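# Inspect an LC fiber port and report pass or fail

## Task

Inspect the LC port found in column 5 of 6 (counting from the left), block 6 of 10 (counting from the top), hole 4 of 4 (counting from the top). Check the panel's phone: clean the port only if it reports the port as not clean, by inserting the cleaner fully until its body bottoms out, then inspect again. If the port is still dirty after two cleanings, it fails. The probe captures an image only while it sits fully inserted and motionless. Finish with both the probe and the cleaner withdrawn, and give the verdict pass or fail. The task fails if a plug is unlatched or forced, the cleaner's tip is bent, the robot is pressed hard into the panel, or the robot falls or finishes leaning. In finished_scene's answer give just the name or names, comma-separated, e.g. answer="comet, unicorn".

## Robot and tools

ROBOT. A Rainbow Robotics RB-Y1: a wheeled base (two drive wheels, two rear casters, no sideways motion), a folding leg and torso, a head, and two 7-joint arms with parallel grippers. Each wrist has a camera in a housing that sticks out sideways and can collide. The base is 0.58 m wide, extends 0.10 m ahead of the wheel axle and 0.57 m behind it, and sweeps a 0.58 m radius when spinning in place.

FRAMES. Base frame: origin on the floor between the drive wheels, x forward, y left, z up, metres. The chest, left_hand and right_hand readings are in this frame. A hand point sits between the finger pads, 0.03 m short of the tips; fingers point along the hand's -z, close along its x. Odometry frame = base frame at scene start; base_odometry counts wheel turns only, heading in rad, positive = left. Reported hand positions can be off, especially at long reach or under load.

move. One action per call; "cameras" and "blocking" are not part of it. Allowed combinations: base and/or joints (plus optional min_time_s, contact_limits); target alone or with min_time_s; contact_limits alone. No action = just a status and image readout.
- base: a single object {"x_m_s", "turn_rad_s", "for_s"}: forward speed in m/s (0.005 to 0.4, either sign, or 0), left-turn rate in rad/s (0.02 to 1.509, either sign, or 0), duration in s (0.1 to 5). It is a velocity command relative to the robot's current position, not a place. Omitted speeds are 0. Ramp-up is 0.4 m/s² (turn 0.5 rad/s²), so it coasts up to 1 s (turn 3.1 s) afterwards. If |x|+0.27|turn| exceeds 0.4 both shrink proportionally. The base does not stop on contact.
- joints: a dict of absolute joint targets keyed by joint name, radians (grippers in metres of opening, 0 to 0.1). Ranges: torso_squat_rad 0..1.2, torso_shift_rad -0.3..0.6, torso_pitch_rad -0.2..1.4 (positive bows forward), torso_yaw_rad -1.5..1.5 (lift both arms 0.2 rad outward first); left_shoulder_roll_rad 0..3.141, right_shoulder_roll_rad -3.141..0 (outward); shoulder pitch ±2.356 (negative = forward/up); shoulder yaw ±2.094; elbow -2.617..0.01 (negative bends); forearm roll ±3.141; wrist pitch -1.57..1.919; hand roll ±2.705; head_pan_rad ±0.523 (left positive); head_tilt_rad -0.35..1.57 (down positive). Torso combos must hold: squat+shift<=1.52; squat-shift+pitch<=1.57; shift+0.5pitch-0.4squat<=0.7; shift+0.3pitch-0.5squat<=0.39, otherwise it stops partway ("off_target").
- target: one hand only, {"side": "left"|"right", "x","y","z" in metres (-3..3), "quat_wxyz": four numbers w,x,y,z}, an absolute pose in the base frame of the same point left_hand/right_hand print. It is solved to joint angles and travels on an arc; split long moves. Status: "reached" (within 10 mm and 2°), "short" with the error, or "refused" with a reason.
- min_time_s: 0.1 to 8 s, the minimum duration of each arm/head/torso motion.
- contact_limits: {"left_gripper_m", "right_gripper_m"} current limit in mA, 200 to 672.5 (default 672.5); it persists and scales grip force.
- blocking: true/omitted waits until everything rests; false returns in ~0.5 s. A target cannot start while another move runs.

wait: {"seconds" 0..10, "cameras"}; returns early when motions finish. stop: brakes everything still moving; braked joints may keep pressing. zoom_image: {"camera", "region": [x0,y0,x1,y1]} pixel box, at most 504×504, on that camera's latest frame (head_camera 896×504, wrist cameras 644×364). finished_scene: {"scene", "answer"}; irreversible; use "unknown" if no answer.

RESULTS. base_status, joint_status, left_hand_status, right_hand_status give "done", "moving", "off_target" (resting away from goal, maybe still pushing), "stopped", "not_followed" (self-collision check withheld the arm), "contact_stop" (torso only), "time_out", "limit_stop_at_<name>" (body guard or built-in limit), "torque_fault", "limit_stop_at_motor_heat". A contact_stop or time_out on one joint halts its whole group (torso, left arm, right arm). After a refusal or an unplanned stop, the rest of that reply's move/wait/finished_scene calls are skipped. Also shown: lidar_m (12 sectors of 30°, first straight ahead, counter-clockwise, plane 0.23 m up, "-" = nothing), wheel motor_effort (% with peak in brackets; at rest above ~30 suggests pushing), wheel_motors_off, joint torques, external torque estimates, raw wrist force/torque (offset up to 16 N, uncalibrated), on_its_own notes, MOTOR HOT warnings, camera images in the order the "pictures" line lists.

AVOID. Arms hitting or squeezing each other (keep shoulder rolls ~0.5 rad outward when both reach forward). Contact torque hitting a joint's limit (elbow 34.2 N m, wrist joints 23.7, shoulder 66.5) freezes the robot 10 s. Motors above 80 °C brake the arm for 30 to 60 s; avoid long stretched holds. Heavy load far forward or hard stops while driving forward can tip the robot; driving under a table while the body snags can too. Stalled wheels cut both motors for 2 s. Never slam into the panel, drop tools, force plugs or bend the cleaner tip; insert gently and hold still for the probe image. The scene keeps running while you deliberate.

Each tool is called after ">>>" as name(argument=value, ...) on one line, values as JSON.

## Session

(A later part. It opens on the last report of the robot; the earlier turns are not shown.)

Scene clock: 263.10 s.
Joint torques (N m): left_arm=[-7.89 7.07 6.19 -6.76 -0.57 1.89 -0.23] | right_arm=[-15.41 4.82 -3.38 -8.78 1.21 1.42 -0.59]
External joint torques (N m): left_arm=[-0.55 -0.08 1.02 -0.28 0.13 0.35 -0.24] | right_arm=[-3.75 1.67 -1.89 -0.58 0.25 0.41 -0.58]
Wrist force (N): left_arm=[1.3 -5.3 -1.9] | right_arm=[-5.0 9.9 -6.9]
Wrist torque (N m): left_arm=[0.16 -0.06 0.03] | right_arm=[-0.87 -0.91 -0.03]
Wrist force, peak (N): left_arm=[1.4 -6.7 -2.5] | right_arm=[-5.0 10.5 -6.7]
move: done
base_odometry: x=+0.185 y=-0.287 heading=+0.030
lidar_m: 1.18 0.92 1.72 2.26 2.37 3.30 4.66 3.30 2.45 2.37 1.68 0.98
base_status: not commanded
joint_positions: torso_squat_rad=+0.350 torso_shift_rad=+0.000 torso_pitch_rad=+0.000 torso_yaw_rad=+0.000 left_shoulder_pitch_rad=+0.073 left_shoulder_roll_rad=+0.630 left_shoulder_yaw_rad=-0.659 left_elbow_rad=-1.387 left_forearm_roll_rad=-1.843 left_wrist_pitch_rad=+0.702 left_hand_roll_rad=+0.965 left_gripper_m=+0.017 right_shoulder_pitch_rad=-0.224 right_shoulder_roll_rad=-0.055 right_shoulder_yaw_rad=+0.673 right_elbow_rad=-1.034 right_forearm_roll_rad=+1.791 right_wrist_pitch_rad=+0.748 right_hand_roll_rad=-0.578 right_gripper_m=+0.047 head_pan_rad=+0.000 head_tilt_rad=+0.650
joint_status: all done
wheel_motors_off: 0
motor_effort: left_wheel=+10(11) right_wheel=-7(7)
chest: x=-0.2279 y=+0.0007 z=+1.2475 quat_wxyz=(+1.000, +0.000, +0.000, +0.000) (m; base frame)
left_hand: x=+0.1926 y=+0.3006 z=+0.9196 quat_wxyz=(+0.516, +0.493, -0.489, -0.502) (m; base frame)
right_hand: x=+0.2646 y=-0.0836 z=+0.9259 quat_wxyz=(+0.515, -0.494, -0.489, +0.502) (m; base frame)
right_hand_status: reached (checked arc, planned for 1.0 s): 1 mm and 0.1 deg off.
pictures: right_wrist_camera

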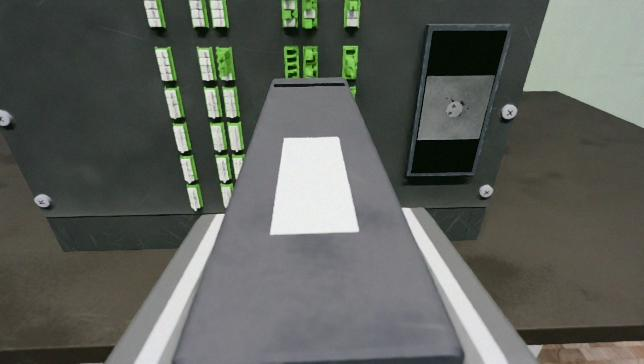

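>>> move(target={"side":"right","x":0.268,"y":-0.0835,"z":0.9264,"quat_wxyz":[0.5148,-0.4939,-0.4896,0.5017]}, min_time_s=1, cameras=[])

>>> move(target={"side":"right","x":0.27,"y":-0.0835,"z":0.9263,"quat_wxyz":[0.5148,-0.4939,-0.4896,0.5017]}, min_time_s=1, cameras=["right_wrist_camera"])

Scene clock: 264.60 s.
Joint torques (N m): left_arm=[-8.09 6.84 6.31 -6.55 -0.67 1.81 -0.07] | right_arm=[-16.67 4.39 -3.67 -8.79 0.87 1 -0.51]
External joint torques (N m): left_arm=[-0.74 -0.3 1.15 -0.07 0.03 0.27 -0.08] | right_arm=[-4.83 1.29 -2.16 -0.61 -0.09 -0.02 -0.51]
Wrist force (N): left_arm=[1.6 -5.7 -2.3] | right_arm=[-5.5 9.4 -1.3]
Wrist torque (N m): left_arm=[0.21 -0.05 0.07] | right_arm=[-1.05 -0.83 -0.04]
Wrist force, peak (N): left_arm=[1.6 -6.2 -3.6] | right_arm=[-5.1 10.5 -6.8]
move: done
base_odometry: x=+0.185 y=-0.287 heading=+0.030
lidar_m: 1.19 0.93 1.73 2.27 2.36 3.29 4.66 3.29 2.46 2.37 1.67 0.98
base_status: not commanded
joint_positions: torso_squat_rad=+0.350 torso_shift_rad=+0.000 torso_pitch_rad=+0.000 torso_yaw_rad=+0.000 left_shoulder_pitch_rad=+0.073 left_shoulder_roll_rad=+0.630 left_shoulder_yaw_rad=-0.659 left_elbow_rad=-1.387 left_forearm_roll_rad=-1.843 left_wrist_pitch_rad=+0.702 left_hand_roll_rad=+0.965 left_gripper_m=+0.017 right_shoulder_pitch_rad=-0.236 right_shoulder_roll_rad=-0.053 right_shoulder_yaw_rad=+0.671 right_elbow_rad=-1.019 right_forearm_roll_rad=+1.791 right_wrist_pitch_rad=+0.748 right_hand_roll_rad=-0.585 right_gripper_m=+0.047 head_pan_rad=+0.000 head_tilt_rad=+0.650
joint_status: all done
wheel_motors_off: 0
motor_effort: left_wheel=+11(11) right_wheel=-7(7)
chest: x=-0.2279 y=+0.0007 z=+1.2475 quat_wxyz=(+1.000, +0.000, +0.000, +0.000) (m; base frame)
left_hand: x=+0.1926 y=+0.3006 z=+0.9196 quat_wxyz=(+0.516, +0.493, -0.489, -0.502) (m; base frame)
right_hand: x=+0.2675 y=-0.0837 z=+0.9259 quat_wxyz=(+0.515, -0.494, -0.489, +0.502) (m; base frame)
right_hand_status: reached (checked arc, planned for 1.0 s): 1 mm and 0.1 deg off.
pictures: none
No camera images: "cameras" was empty.

Scene clock: 265.93 s.
Joint torques (N m): left_arm=[-7.78 6.7 6.15 -6.58 -0.47 1.84 -0.15] | right_arm=[-24.25 2.59 -6.48 -9.29 0.67 0.23 -0.5]
External joint torques (N m): left_arm=[-0.41 -0.45 0.98 -0.1 0.22 0.3 -0.16] | right_arm=[-12.32 -0.5 -4.97 -1.14 -0.29 -0.79 -0.5]
Wrist force (N): left_arm=[1.6 -6.2 -2.1] | right_arm=[-6.5 6.7 27.5]
Wrist torque (N m): left_arm=[0.27 -0.03 0.05] | right_arm=[-1.84 -0.54 -0.04]
Wrist force, peak (N): left_arm=[1.6 -6.5 -3.1] | right_arm=[-6.3 6.5 28.0]
move: done
base_odometry: x=+0.185 y=-0.287 heading=+0.030
lidar_m: 1.18 0.94 1.73 2.27 2.37 3.31 4.65 3.30 2.45 2.37 1.67 0.98
base_status: not commanded
joint_positions: torso_squat_rad=+0.350 torso_shift_rad=+0.000 torso_pitch_rad=+0.000 torso_yaw_rad=+0.000 left_shoulder_pitch_rad=+0.073 left_shoulder_roll_rad=+0.630 left_shoulder_yaw_rad=-0.659 left_elbow_rad=-1.387 left_forearm_roll_rad=-1.843 left_wrist_pitch_rad=+0.702 left_hand_roll_rad=+0.965 left_gripper_m=+0.017 right_shoulder_pitch_rad=-0.243 right_shoulder_roll_rad=-0.051 right_shoulder_yaw_rad=+0.671 right_elbow_rad=-1.007 right_forearm_roll_rad=+1.792 right_wrist_pitch_rad=+0.749 right_hand_roll_rad=-0.591 right_gripper_m=+0.047 head_pan_rad=+0.000 head_tilt_rad=+0.650
joint_status: all done
wheel_motors_off: 0
motor_effort: left_wheel=+12(13) right_wheel=-4(7)
chest: x=-0.2283 y=+0.0007 z=+1.2475 quat_wxyz=(+1.000, +0.000, +0.000, +0.000) (m; base frame)
left_hand: x=+0.1924 y=+0.3006 z=+0.9198 quat_wxyz=(+0.515, +0.493, -0.489, -0.502) (m; base frame)
right_hand: x=+0.2685 y=-0.0836 z=+0.9250 quat_wxyz=(+0.515, -0.493, -0.489, +0.502) (m; base frame)
right_hand_status: reached (checked arc, planned for 1.0 s): 2 mm and 0.2 deg off.
pictures: right_wrist_camera

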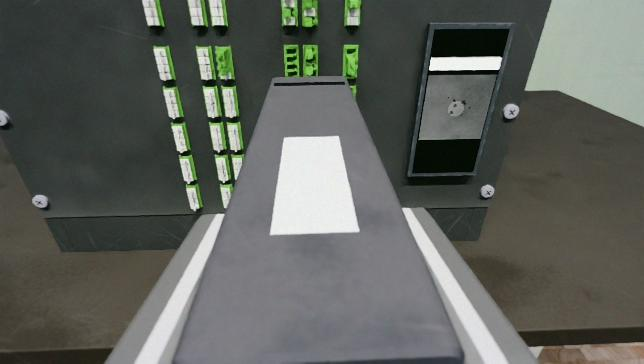

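>>> wait(seconds=2, cameras=["right_wrist_camera","head_camera"])

>>> zoom_image(camera="right_wrist_camera", region=[400, 15, 520, 185])

>>> zoom_image(camera="head_camera", region=[580, 270, 660, 370])

Scene clock: 268.10 s.
Joint torques (N m): left_arm=[-8.29 6.82 6.18 -6.64 -0.49 1.91 -0.12] | right_arm=[-24.2 2.78 -6.47 -9.21 0.78 0.28 -0.55]
External joint torques (N m): left_arm=[-0.93 -0.33 1.01 -0.16 0.21 0.37 -0.13] | right_arm=[-12.26 -0.3 -4.96 -1.06 -0.17 -0.75 -0.54]
Wrist force (N): left_arm=[1.5 -5.6 -3.4] | right_arm=[-6.4 6.7 27.1]
Wrist torque (N m): left_arm=[0.21 -0.05 0.07] | right_arm=[-1.85 -0.53 -0.05]
Wrist force, peak (N): left_arm=[2.4 -6.3 -2.8] | right_arm=[-6.7 6.8 27.6]
base_odometry: x=+0.185 y=-0.287 heading=+0.030
lidar_m: 1.18 0.92 1.71 2.27 2.37 3.30 4.66 3.29 2.44 2.37 1.68 0.98
base_status: not commanded
joint_positions: torso_squat_rad=+0.350 torso_shift_rad=+0.000 torso_pitch_rad=+0.000 torso_yaw_rad=+0.000 left_shoulder_pitch_rad=+0.073 left_shoulder_roll_rad=+0.630 left_shoulder_yaw_rad=-0.659 left_elbow_rad=-1.387 left_forearm_roll_rad=-1.843 left_wrist_pitch_rad=+0.702 left_hand_roll_rad=+0.965 left_gripper_m=+0.017 right_shoulder_pitch_rad=-0.243 right_shoulder_roll_rad=-0.051 right_shoulder_yaw_rad=+0.671 right_elbow_rad=-1.007 right_forearm_roll_rad=+1.792 right_wrist_pitch_rad=+0.749 right_hand_roll_rad=-0.591 right_gripper_m=+0.047 head_pan_rad=+0.000 head_tilt_rad=+0.650
joint_status: all done
wheel_motors_off: 0
motor_effort: left_wheel=+12(13) right_wheel=-4(7)
chest: x=-0.2283 y=+0.0007 z=+1.2475 quat_wxyz=(+1.000, +0.000, +0.000, +0.000) (m; base frame)
left_hand: x=+0.1924 y=+0.3006 z=+0.9198 quat_wxyz=(+0.515, +0.493, -0.489, -0.502) (m; base frame)
right_hand: x=+0.2685 y=-0.0836 z=+0.9250 quat_wxyz=(+0.515, -0.493, -0.489, +0.502) (m; base frame)
right_hand_status: reached (checked arc, planned for 1.0 s): 2 mm and 0.2 deg off.
wait: 2.00 s; at rest by 0.10 s
pictures: head_camera, right_wrist_camera

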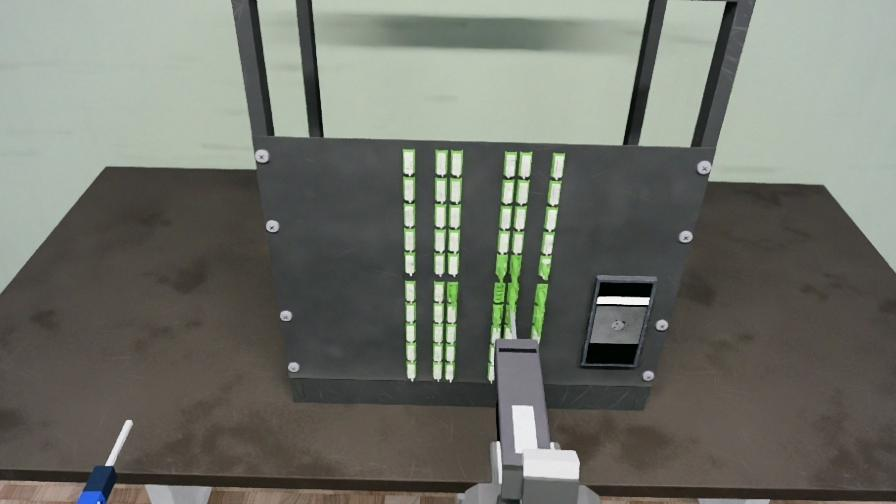

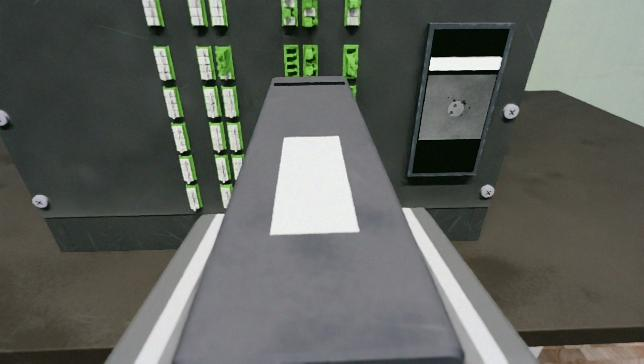

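Scaled by 2.965 from the camera's 644x364 image, which has a finer 1265x715 frame.

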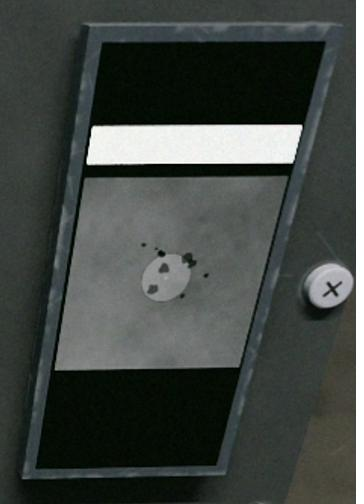

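Scaled by 5.040 from the camera's 896x504 image, which has a finer 1280x720 frame.

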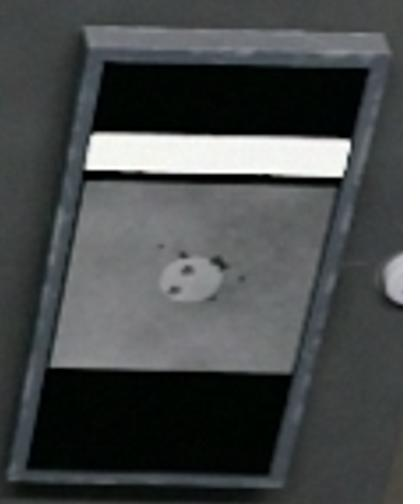

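>>> wait(seconds=3, cameras=["right_wrist_camera","head_camera"])

>>> zoom_image(camera="right_wrist_camera", region=[410, 70, 510, 150])

Scene clock: 271.37 s.
Joint torques (N m): left_arm=[-7.78 6.84 6.19 -6.58 -0.56 1.83 -0.23] | right_arm=[-24.31 2.6 -6.23 -9.19 0.69 0.25 -0.48]
External joint torques (N m): left_arm=[-0.42 -0.31 1.03 -0.1 0.13 0.29 -0.24] | right_arm=[-12.38 -0.48 -4.72 -1.04 -0.26 -0.78 -0.48]
Wrist force (N): left_arm=[1.3 -6.7 -2.6] | right_arm=[-6.4 6.7 27.5]
Wrist torque (N m): left_arm=[0.27 -0.04 0.08] | right_arm=[-1.84 -0.53 -0.06]
Wrist force, peak (N): left_arm=[1.8 -6.4 -3.5] | right_arm=[-6.5 6.8 27.6]
base_odometry: x=+0.185 y=-0.287 heading=+0.030
lidar_m: 1.18 0.92 1.72 2.27 2.37 3.30 4.66 3.29 2.44 2.37 1.67 0.98
base_status: not commanded
joint_positions: torso_squat_rad=+0.350 torso_shift_rad=+0.000 torso_pitch_rad=+0.000 torso_yaw_rad=+0.000 left_shoulder_pitch_rad=+0.073 left_shoulder_roll_rad=+0.630 left_shoulder_yaw_rad=-0.659 left_elbow_rad=-1.387 left_forearm_roll_rad=-1.843 left_wrist_pitch_rad=+0.702 left_hand_roll_rad=+0.965 left_gripper_m=+0.017 right_shoulder_pitch_rad=-0.243 right_shoulder_roll_rad=-0.051 right_shoulder_yaw_rad=+0.671 right_elbow_rad=-1.007 right_forearm_roll_rad=+1.792 right_wrist_pitch_rad=+0.749 right_hand_roll_rad=-0.591 right_gripper_m=+0.047 head_pan_rad=+0.000 head_tilt_rad=+0.650
joint_status: all done
wheel_motors_off: 0
motor_effort: left_wheel=+13(13) right_wheel=-4(7)
chest: x=-0.2283 y=+0.0007 z=+1.2475 quat_wxyz=(+1.000, +0.000, +0.000, +0.000) (m; base frame)
left_hand: x=+0.1924 y=+0.3006 z=+0.9198 quat_wxyz=(+0.515, +0.493, -0.489, -0.502) (m; base frame)
right_hand: x=+0.2685 y=-0.0836 z=+0.9250 quat_wxyz=(+0.515, -0.493, -0.489, +0.502) (m; base frame)
right_hand_status: reached (checked arc, planned for 1.0 s): 2 mm and 0.2 deg off.
wait: 3.00 s; at rest from the start
pictures: head_camera, right_wrist_camera

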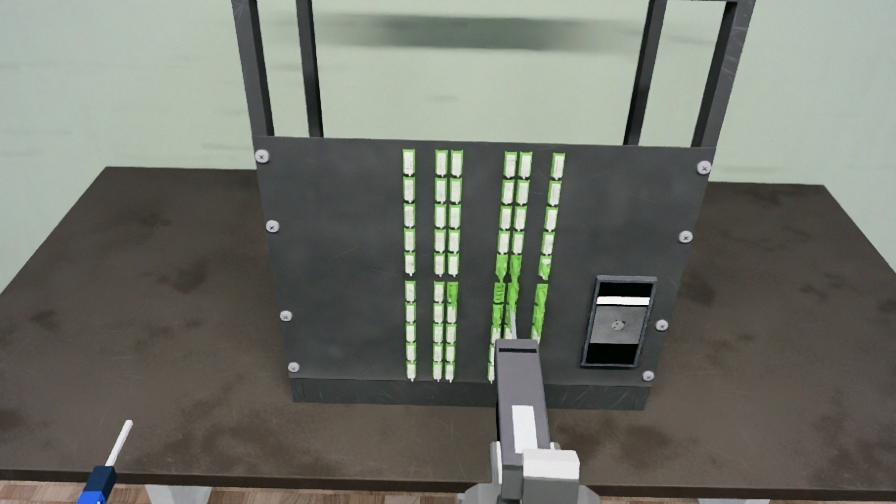

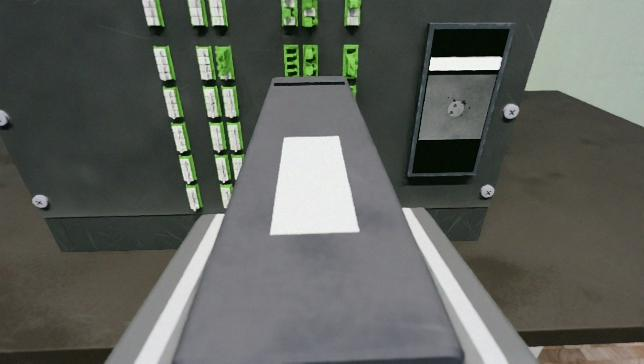

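Scaled by 5.040 from the camera's 644x364 image, which has a finer 1265x715 frame.

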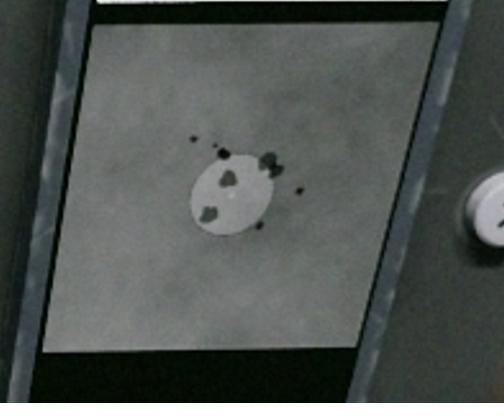

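>>> move(target={"side":"right","x":0.262,"y":-0.0833,"z":0.9265,"quat_wxyz":[0.5148,-0.4939,-0.4896,0.5017]}, min_time_s=1.5, cameras=[])

>>> move(target={"side":"right","x":0.254,"y":-0.0833,"z":0.9265,"quat_wxyz":[0.5148,-0.4939,-0.4896,0.5017]}, min_time_s=1.5, cameras=["right_wrist_camera"])

Scene clock: 273.57 s.
Joint torques (N m): left_arm=[-7.89 7.18 6.36 -6.7 -0.64 1.97 -0.26] | right_arm=[-13.54 1.78 0.12 -10.61 1.75 2.54 0.02]
External joint torques (N m): left_arm=[-0.54 0.03 1.19 -0.22 0.06 0.43 -0.28] | right_arm=[-2.01 -1.42 1.58 -2.38 0.78 1.54 0.03]
Wrist force (N): left_arm=[1.1 -6.1 -2.9] | right_arm=[-4.7 11.5 -7.5]
Wrist torque (N m): left_arm=[0.22 -0.06 0.05] | right_arm=[-0.44 -1.04 -0.03]
Wrist force, peak (N): left_arm=[1.6 -6.4 -2.9] | right_arm=[-6.6 6.8 27.6]
move: done
base_odometry: x=+0.185 y=-0.287 heading=+0.030
lidar_m: 1.18 0.92 1.72 2.27 2.38 3.31 4.66 3.29 2.44 2.36 1.67 0.98
base_status: not commanded
joint_positions: torso_squat_rad=+0.350 torso_shift_rad=+0.000 torso_pitch_rad=+0.000 torso_yaw_rad=+0.000 left_shoulder_pitch_rad=+0.073 left_shoulder_roll_rad=+0.630 left_shoulder_yaw_rad=-0.659 left_elbow_rad=-1.387 left_forearm_roll_rad=-1.843 left_wrist_pitch_rad=+0.702 left_hand_roll_rad=+0.965 left_gripper_m=+0.017 right_shoulder_pitch_rad=-0.216 right_shoulder_roll_rad=-0.055 right_shoulder_yaw_rad=+0.675 right_elbow_rad=-1.042 right_forearm_roll_rad=+1.792 right_wrist_pitch_rad=+0.751 right_hand_roll_rad=-0.575 right_gripper_m=+0.047 head_pan_rad=+0.000 head_tilt_rad=+0.650
joint_status: all done
wheel_motors_off: 0
motor_effort: left_wheel=+12(14) right_wheel=-4(5)
chest: x=-0.2280 y=+0.0007 z=+1.2475 quat_wxyz=(+1.000, +0.000, +0.000, +0.000) (m; base frame)
left_hand: x=+0.1926 y=+0.3006 z=+0.9196 quat_wxyz=(+0.515, +0.493, -0.489, -0.502) (m; base frame)
right_hand: x=+0.2623 y=-0.0834 z=+0.9258 quat_wxyz=(+0.515, -0.494, -0.489, +0.501) (m; base frame)
right_hand_status: reached (checked arc, planned for 1.5 s): 1 mm and 0.1 deg off.
pictures: none
No camera images: "cameras" was empty.

Scene clock: 275.40 s.
Joint torques (N m): left_arm=[-7.91 6.71 6.04 -6.65 -0.61 1.8 -0.11] | right_arm=[-13.24 1.8 -0.05 -10.87 1.84 2.78 -0.03]
External joint torques (N m): left_arm=[-0.56 -0.43 0.87 -0.17 0.08 0.26 -0.12] | right_arm=[-2.2 -1.52 1.35 -2.58 0.85 1.81 -0.02]
Wrist force (N): left_arm=[1.7 -5.8 -3.1] | right_arm=[-4.0 11.8 -7.8]
Wrist torque (N m): left_arm=[0.21 -0.04 0.06] | right_arm=[-0.34 -1.13 -0.04]
Wrist force, peak (N): left_arm=[1.9 -6.4 -3.0] | right_arm=[-4.4 13.2 -8.9]
move: done
base_odometry: x=+0.185 y=-0.287 heading=+0.030
lidar_m: 1.18 0.93 1.72 2.26 2.37 3.31 4.65 3.28 2.45 2.37 1.68 0.97
base_status: not commanded
joint_positions: torso_squat_rad=+0.350 torso_shift_rad=+0.000 torso_pitch_rad=+0.000 torso_yaw_rad=+0.000 left_shoulder_pitch_rad=+0.073 left_shoulder_roll_rad=+0.630 left_shoulder_yaw_rad=-0.659 left_elbow_rad=-1.387 left_forearm_roll_rad=-1.843 left_wrist_pitch_rad=+0.702 left_hand_roll_rad=+0.965 left_gripper_m=+0.017 right_shoulder_pitch_rad=-0.185 right_shoulder_roll_rad=-0.062 right_shoulder_yaw_rad=+0.682 right_elbow_rad=-1.082 right_forearm_roll_rad=+1.793 right_wrist_pitch_rad=+0.753 right_hand_roll_rad=-0.557 right_gripper_m=+0.047 head_pan_rad=+0.000 head_tilt_rad=+0.650
joint_status: all done
wheel_motors_off: 0
motor_effort: left_wheel=+13(14) right_wheel=-5(5)
chest: x=-0.2280 y=+0.0007 z=+1.2475 quat_wxyz=(+1.000, +0.000, +0.000, +0.000) (m; base frame)
left_hand: x=+0.1926 y=+0.3006 z=+0.9196 quat_wxyz=(+0.515, +0.493, -0.489, -0.502) (m; base frame)
right_hand: x=+0.2542 y=-0.0833 z=+0.9260 quat_wxyz=(+0.515, -0.494, -0.489, +0.501) (m; base frame)
right_hand_status: reached (checked arc, planned for 1.5 s): 1 mm and 0.0 deg off.
pictures: right_wrist_camera

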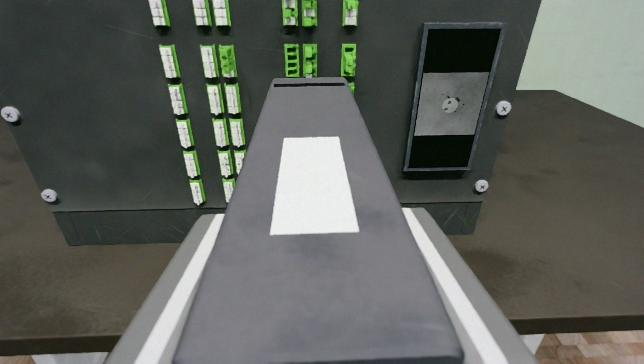

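>>> move(target={"side":"right","x":0.244,"y":-0.0829,"z":0.9265,"quat_wxyz":[0.5148,-0.4939,-0.4896,0.5017]}, min_time_s=1.5, cameras=[])

>>> move(target={"side":"right","x":0.217,"y":-0.0823,"z":0.9265,"quat_wxyz":[0.5148,-0.4939,-0.4896,0.5017]}, min_time_s=1.5, cameras=["right_wrist_camera"])

>>> zoom_image(camera="right_wrist_camera", region=[290, 50, 330, 90])

>>> move(target={"side":"right","x":0.19,"y":-0.13,"z":0.92,"quat_wxyz":[0.5148,-0.4939,-0.4896,0.5017]}, min_time_s=1.5, cameras=[])

>>> move(joints={"right_shoulder_pitch_rad":0.073,"right_shoulder_roll_rad":-0.63,"right_shoulder_yaw_rad":0.658,"right_elbow_rad":-1.387,"right_forearm_roll_rad":1.843,"right_wrist_pitch_rad":0.702,"right_hand_roll_rad":-0.965}, min_time_s=1.5, cameras=[])

>>> move(joints={"torso_yaw_rad":-0.3,"head_pan_rad":0.3}, cameras=[])

>>> move(joints={"left_shoulder_pitch_rad":-0.342,"left_shoulder_roll_rad":0.444,"left_shoulder_yaw_rad":-1.336,"left_elbow_rad":-1.347,"left_forearm_roll_rad":-0.835,"left_wrist_pitch_rad":1.919,"left_hand_roll_rad":0.609}, min_time_s=2, cameras=["head_camera"])

Scene clock: 277.90 s.
Joint torques (N m): left_arm=[-7.82 7.07 6.45 -6.49 -0.64 1.81 -0.18] | right_arm=[-11.7 2.18 0.4 -10.13 1.46 1.91 -0.06]
External joint torques (N m): left_arm=[-0.47 -0.08 1.29 -0.01 0.06 0.27 -0.19] | right_arm=[-1.24 -1.28 1.71 -1.77 0.45 0.97 -0.05]
Wrist force (N): left_arm=[1.3 -5.9 -2.8] | right_arm=[-4.7 10.1 -7.0]
Wrist torque (N m): left_arm=[0.20 -0.07 0.05] | right_arm=[-0.76 -0.89 -0.06]
Wrist force, peak (N): left_arm=[1.9 -7.0 -3.4] | right_arm=[-4.2 11.8 -8.1]
move: done
base_odometry: x=+0.185 y=-0.287 heading=+0.030
lidar_m: 1.18 0.92 1.73 2.26 2.37 3.31 4.65 3.29 2.44 2.37 1.67 0.98
base_status: not commanded
joint_positions: torso_squat_rad=+0.350 torso_shift_rad=+0.000 torso_pitch_rad=+0.000 torso_yaw_rad=+0.000 left_shoulder_pitch_rad=+0.073 left_shoulder_roll_rad=+0.630 left_shoulder_yaw_rad=-0.659 left_elbow_rad=-1.387 left_forearm_roll_rad=-1.843 left_wrist_pitch_rad=+0.702 left_hand_roll_rad=+0.965 left_gripper_m=+0.017 right_shoulder_pitch_rad=-0.148 right_shoulder_roll_rad=-0.068 right_shoulder_yaw_rad=+0.690 right_elbow_rad=-1.125 right_forearm_roll_rad=+1.795 right_wrist_pitch_rad=+0.757 right_hand_roll_rad=-0.538 right_gripper_m=+0.047 head_pan_rad=+0.000 head_tilt_rad=+0.650
joint_status: all done
wheel_motors_off: 0
motor_effort: left_wheel=+13(14) right_wheel=-5(5)
chest: x=-0.2280 y=+0.0007 z=+1.2475 quat_wxyz=(+1.000, +0.000, +0.000, +0.000) (m; base frame)
left_hand: x=+0.1926 y=+0.3006 z=+0.9196 quat_wxyz=(+0.515, +0.493, -0.489, -0.502) (m; base frame)
right_hand: x=+0.2444 y=-0.0830 z=+0.9261 quat_wxyz=(+0.515, -0.494, -0.490, +0.501) (m; base frame)
right_hand_status: reached (checked arc, planned for 1.5 s): 1 mm and 0.1 deg off.
pictures: none
No camera images: "cameras" was empty.

Scene clock: 279.73 s.
Joint torques (N m): left_arm=[-8.18 6.86 6.1 -6.57 -0.53 1.77 -0.13] | right_arm=[-10.22 2.39 0.93 -10.26 1.46 1.74 0.03]
External joint torques (N m): left_arm=[-0.83 -0.29 0.94 -0.09 0.17 0.23 -0.15] | right_arm=[-1.34 -1.31 1.97 -1.76 0.41 0.87 0.03]
Wrist force (N): left_arm=[1.5 -6.3 -2.6] | right_arm=[-4.6 10.1 -7.0]
Wrist torque (N m): left_arm=[0.29 -0.05 0.05] | right_arm=[-0.76 -0.88 -0.02]
Wrist force, peak (N): left_arm=[2.0 -6.5 -3.0] | right_arm=[-4.9 10.6 -7.4]
move: done
base_odometry: x=+0.185 y=-0.287 heading=+0.030
lidar_m: 1.17 0.93 1.72 2.26 2.37 3.31 4.66 3.29 2.44 2.37 1.68 0.98
base_status: not commanded
joint_positions: torso_squat_rad=+0.350 torso_shift_rad=+0.000 torso_pitch_rad=+0.000 torso_yaw_rad=+0.000 left_shoulder_pitch_rad=+0.073 left_shoulder_roll_rad=+0.630 left_shoulder_yaw_rad=-0.659 left_elbow_rad=-1.387 left_forearm_roll_rad=-1.843 left_wrist_pitch_rad=+0.702 left_hand_roll_rad=+0.965 left_gripper_m=+0.017 right_shoulder_pitch_rad=-0.053 right_shoulder_roll_rad=-0.089 right_shoulder_yaw_rad=+0.719 right_elbow_rad=-1.233 right_forearm_roll_rad=+1.805 right_wrist_pitch_rad=+0.770 right_hand_roll_rad=-0.497 right_gripper_m=+0.047 head_pan_rad=+0.000 head_tilt_rad=+0.650
joint_status: all done
wheel_motors_off: 0
motor_effort: left_wheel=+13(14) right_wheel=-4(5)
chest: x=-0.2280 y=+0.0007 z=+1.2475 quat_wxyz=(+1.000, +0.000, +0.000, +0.000) (m; base frame)
left_hand: x=+0.1926 y=+0.3006 z=+0.9196 quat_wxyz=(+0.515, +0.493, -0.489, -0.502) (m; base frame)
right_hand: x=+0.2170 y=-0.0824 z=+0.9262 quat_wxyz=(+0.515, -0.494, -0.489, +0.501) (m; base frame)
right_hand_status: reached (checked arc, planned for 1.5 s): 0 mm and 0.0 deg off.
pictures: right_wrist_camera

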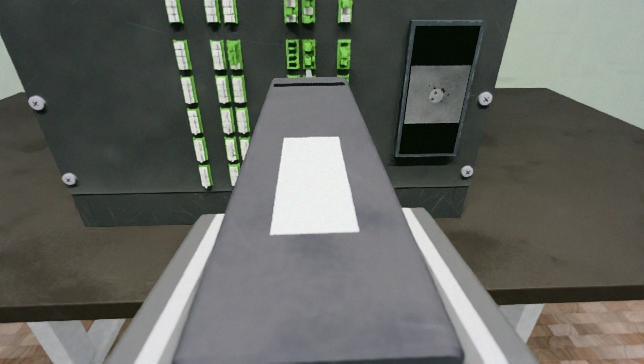

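Scaled by 12.600 from the camera's 644x364 image, which has a finer 1265x715 frame.

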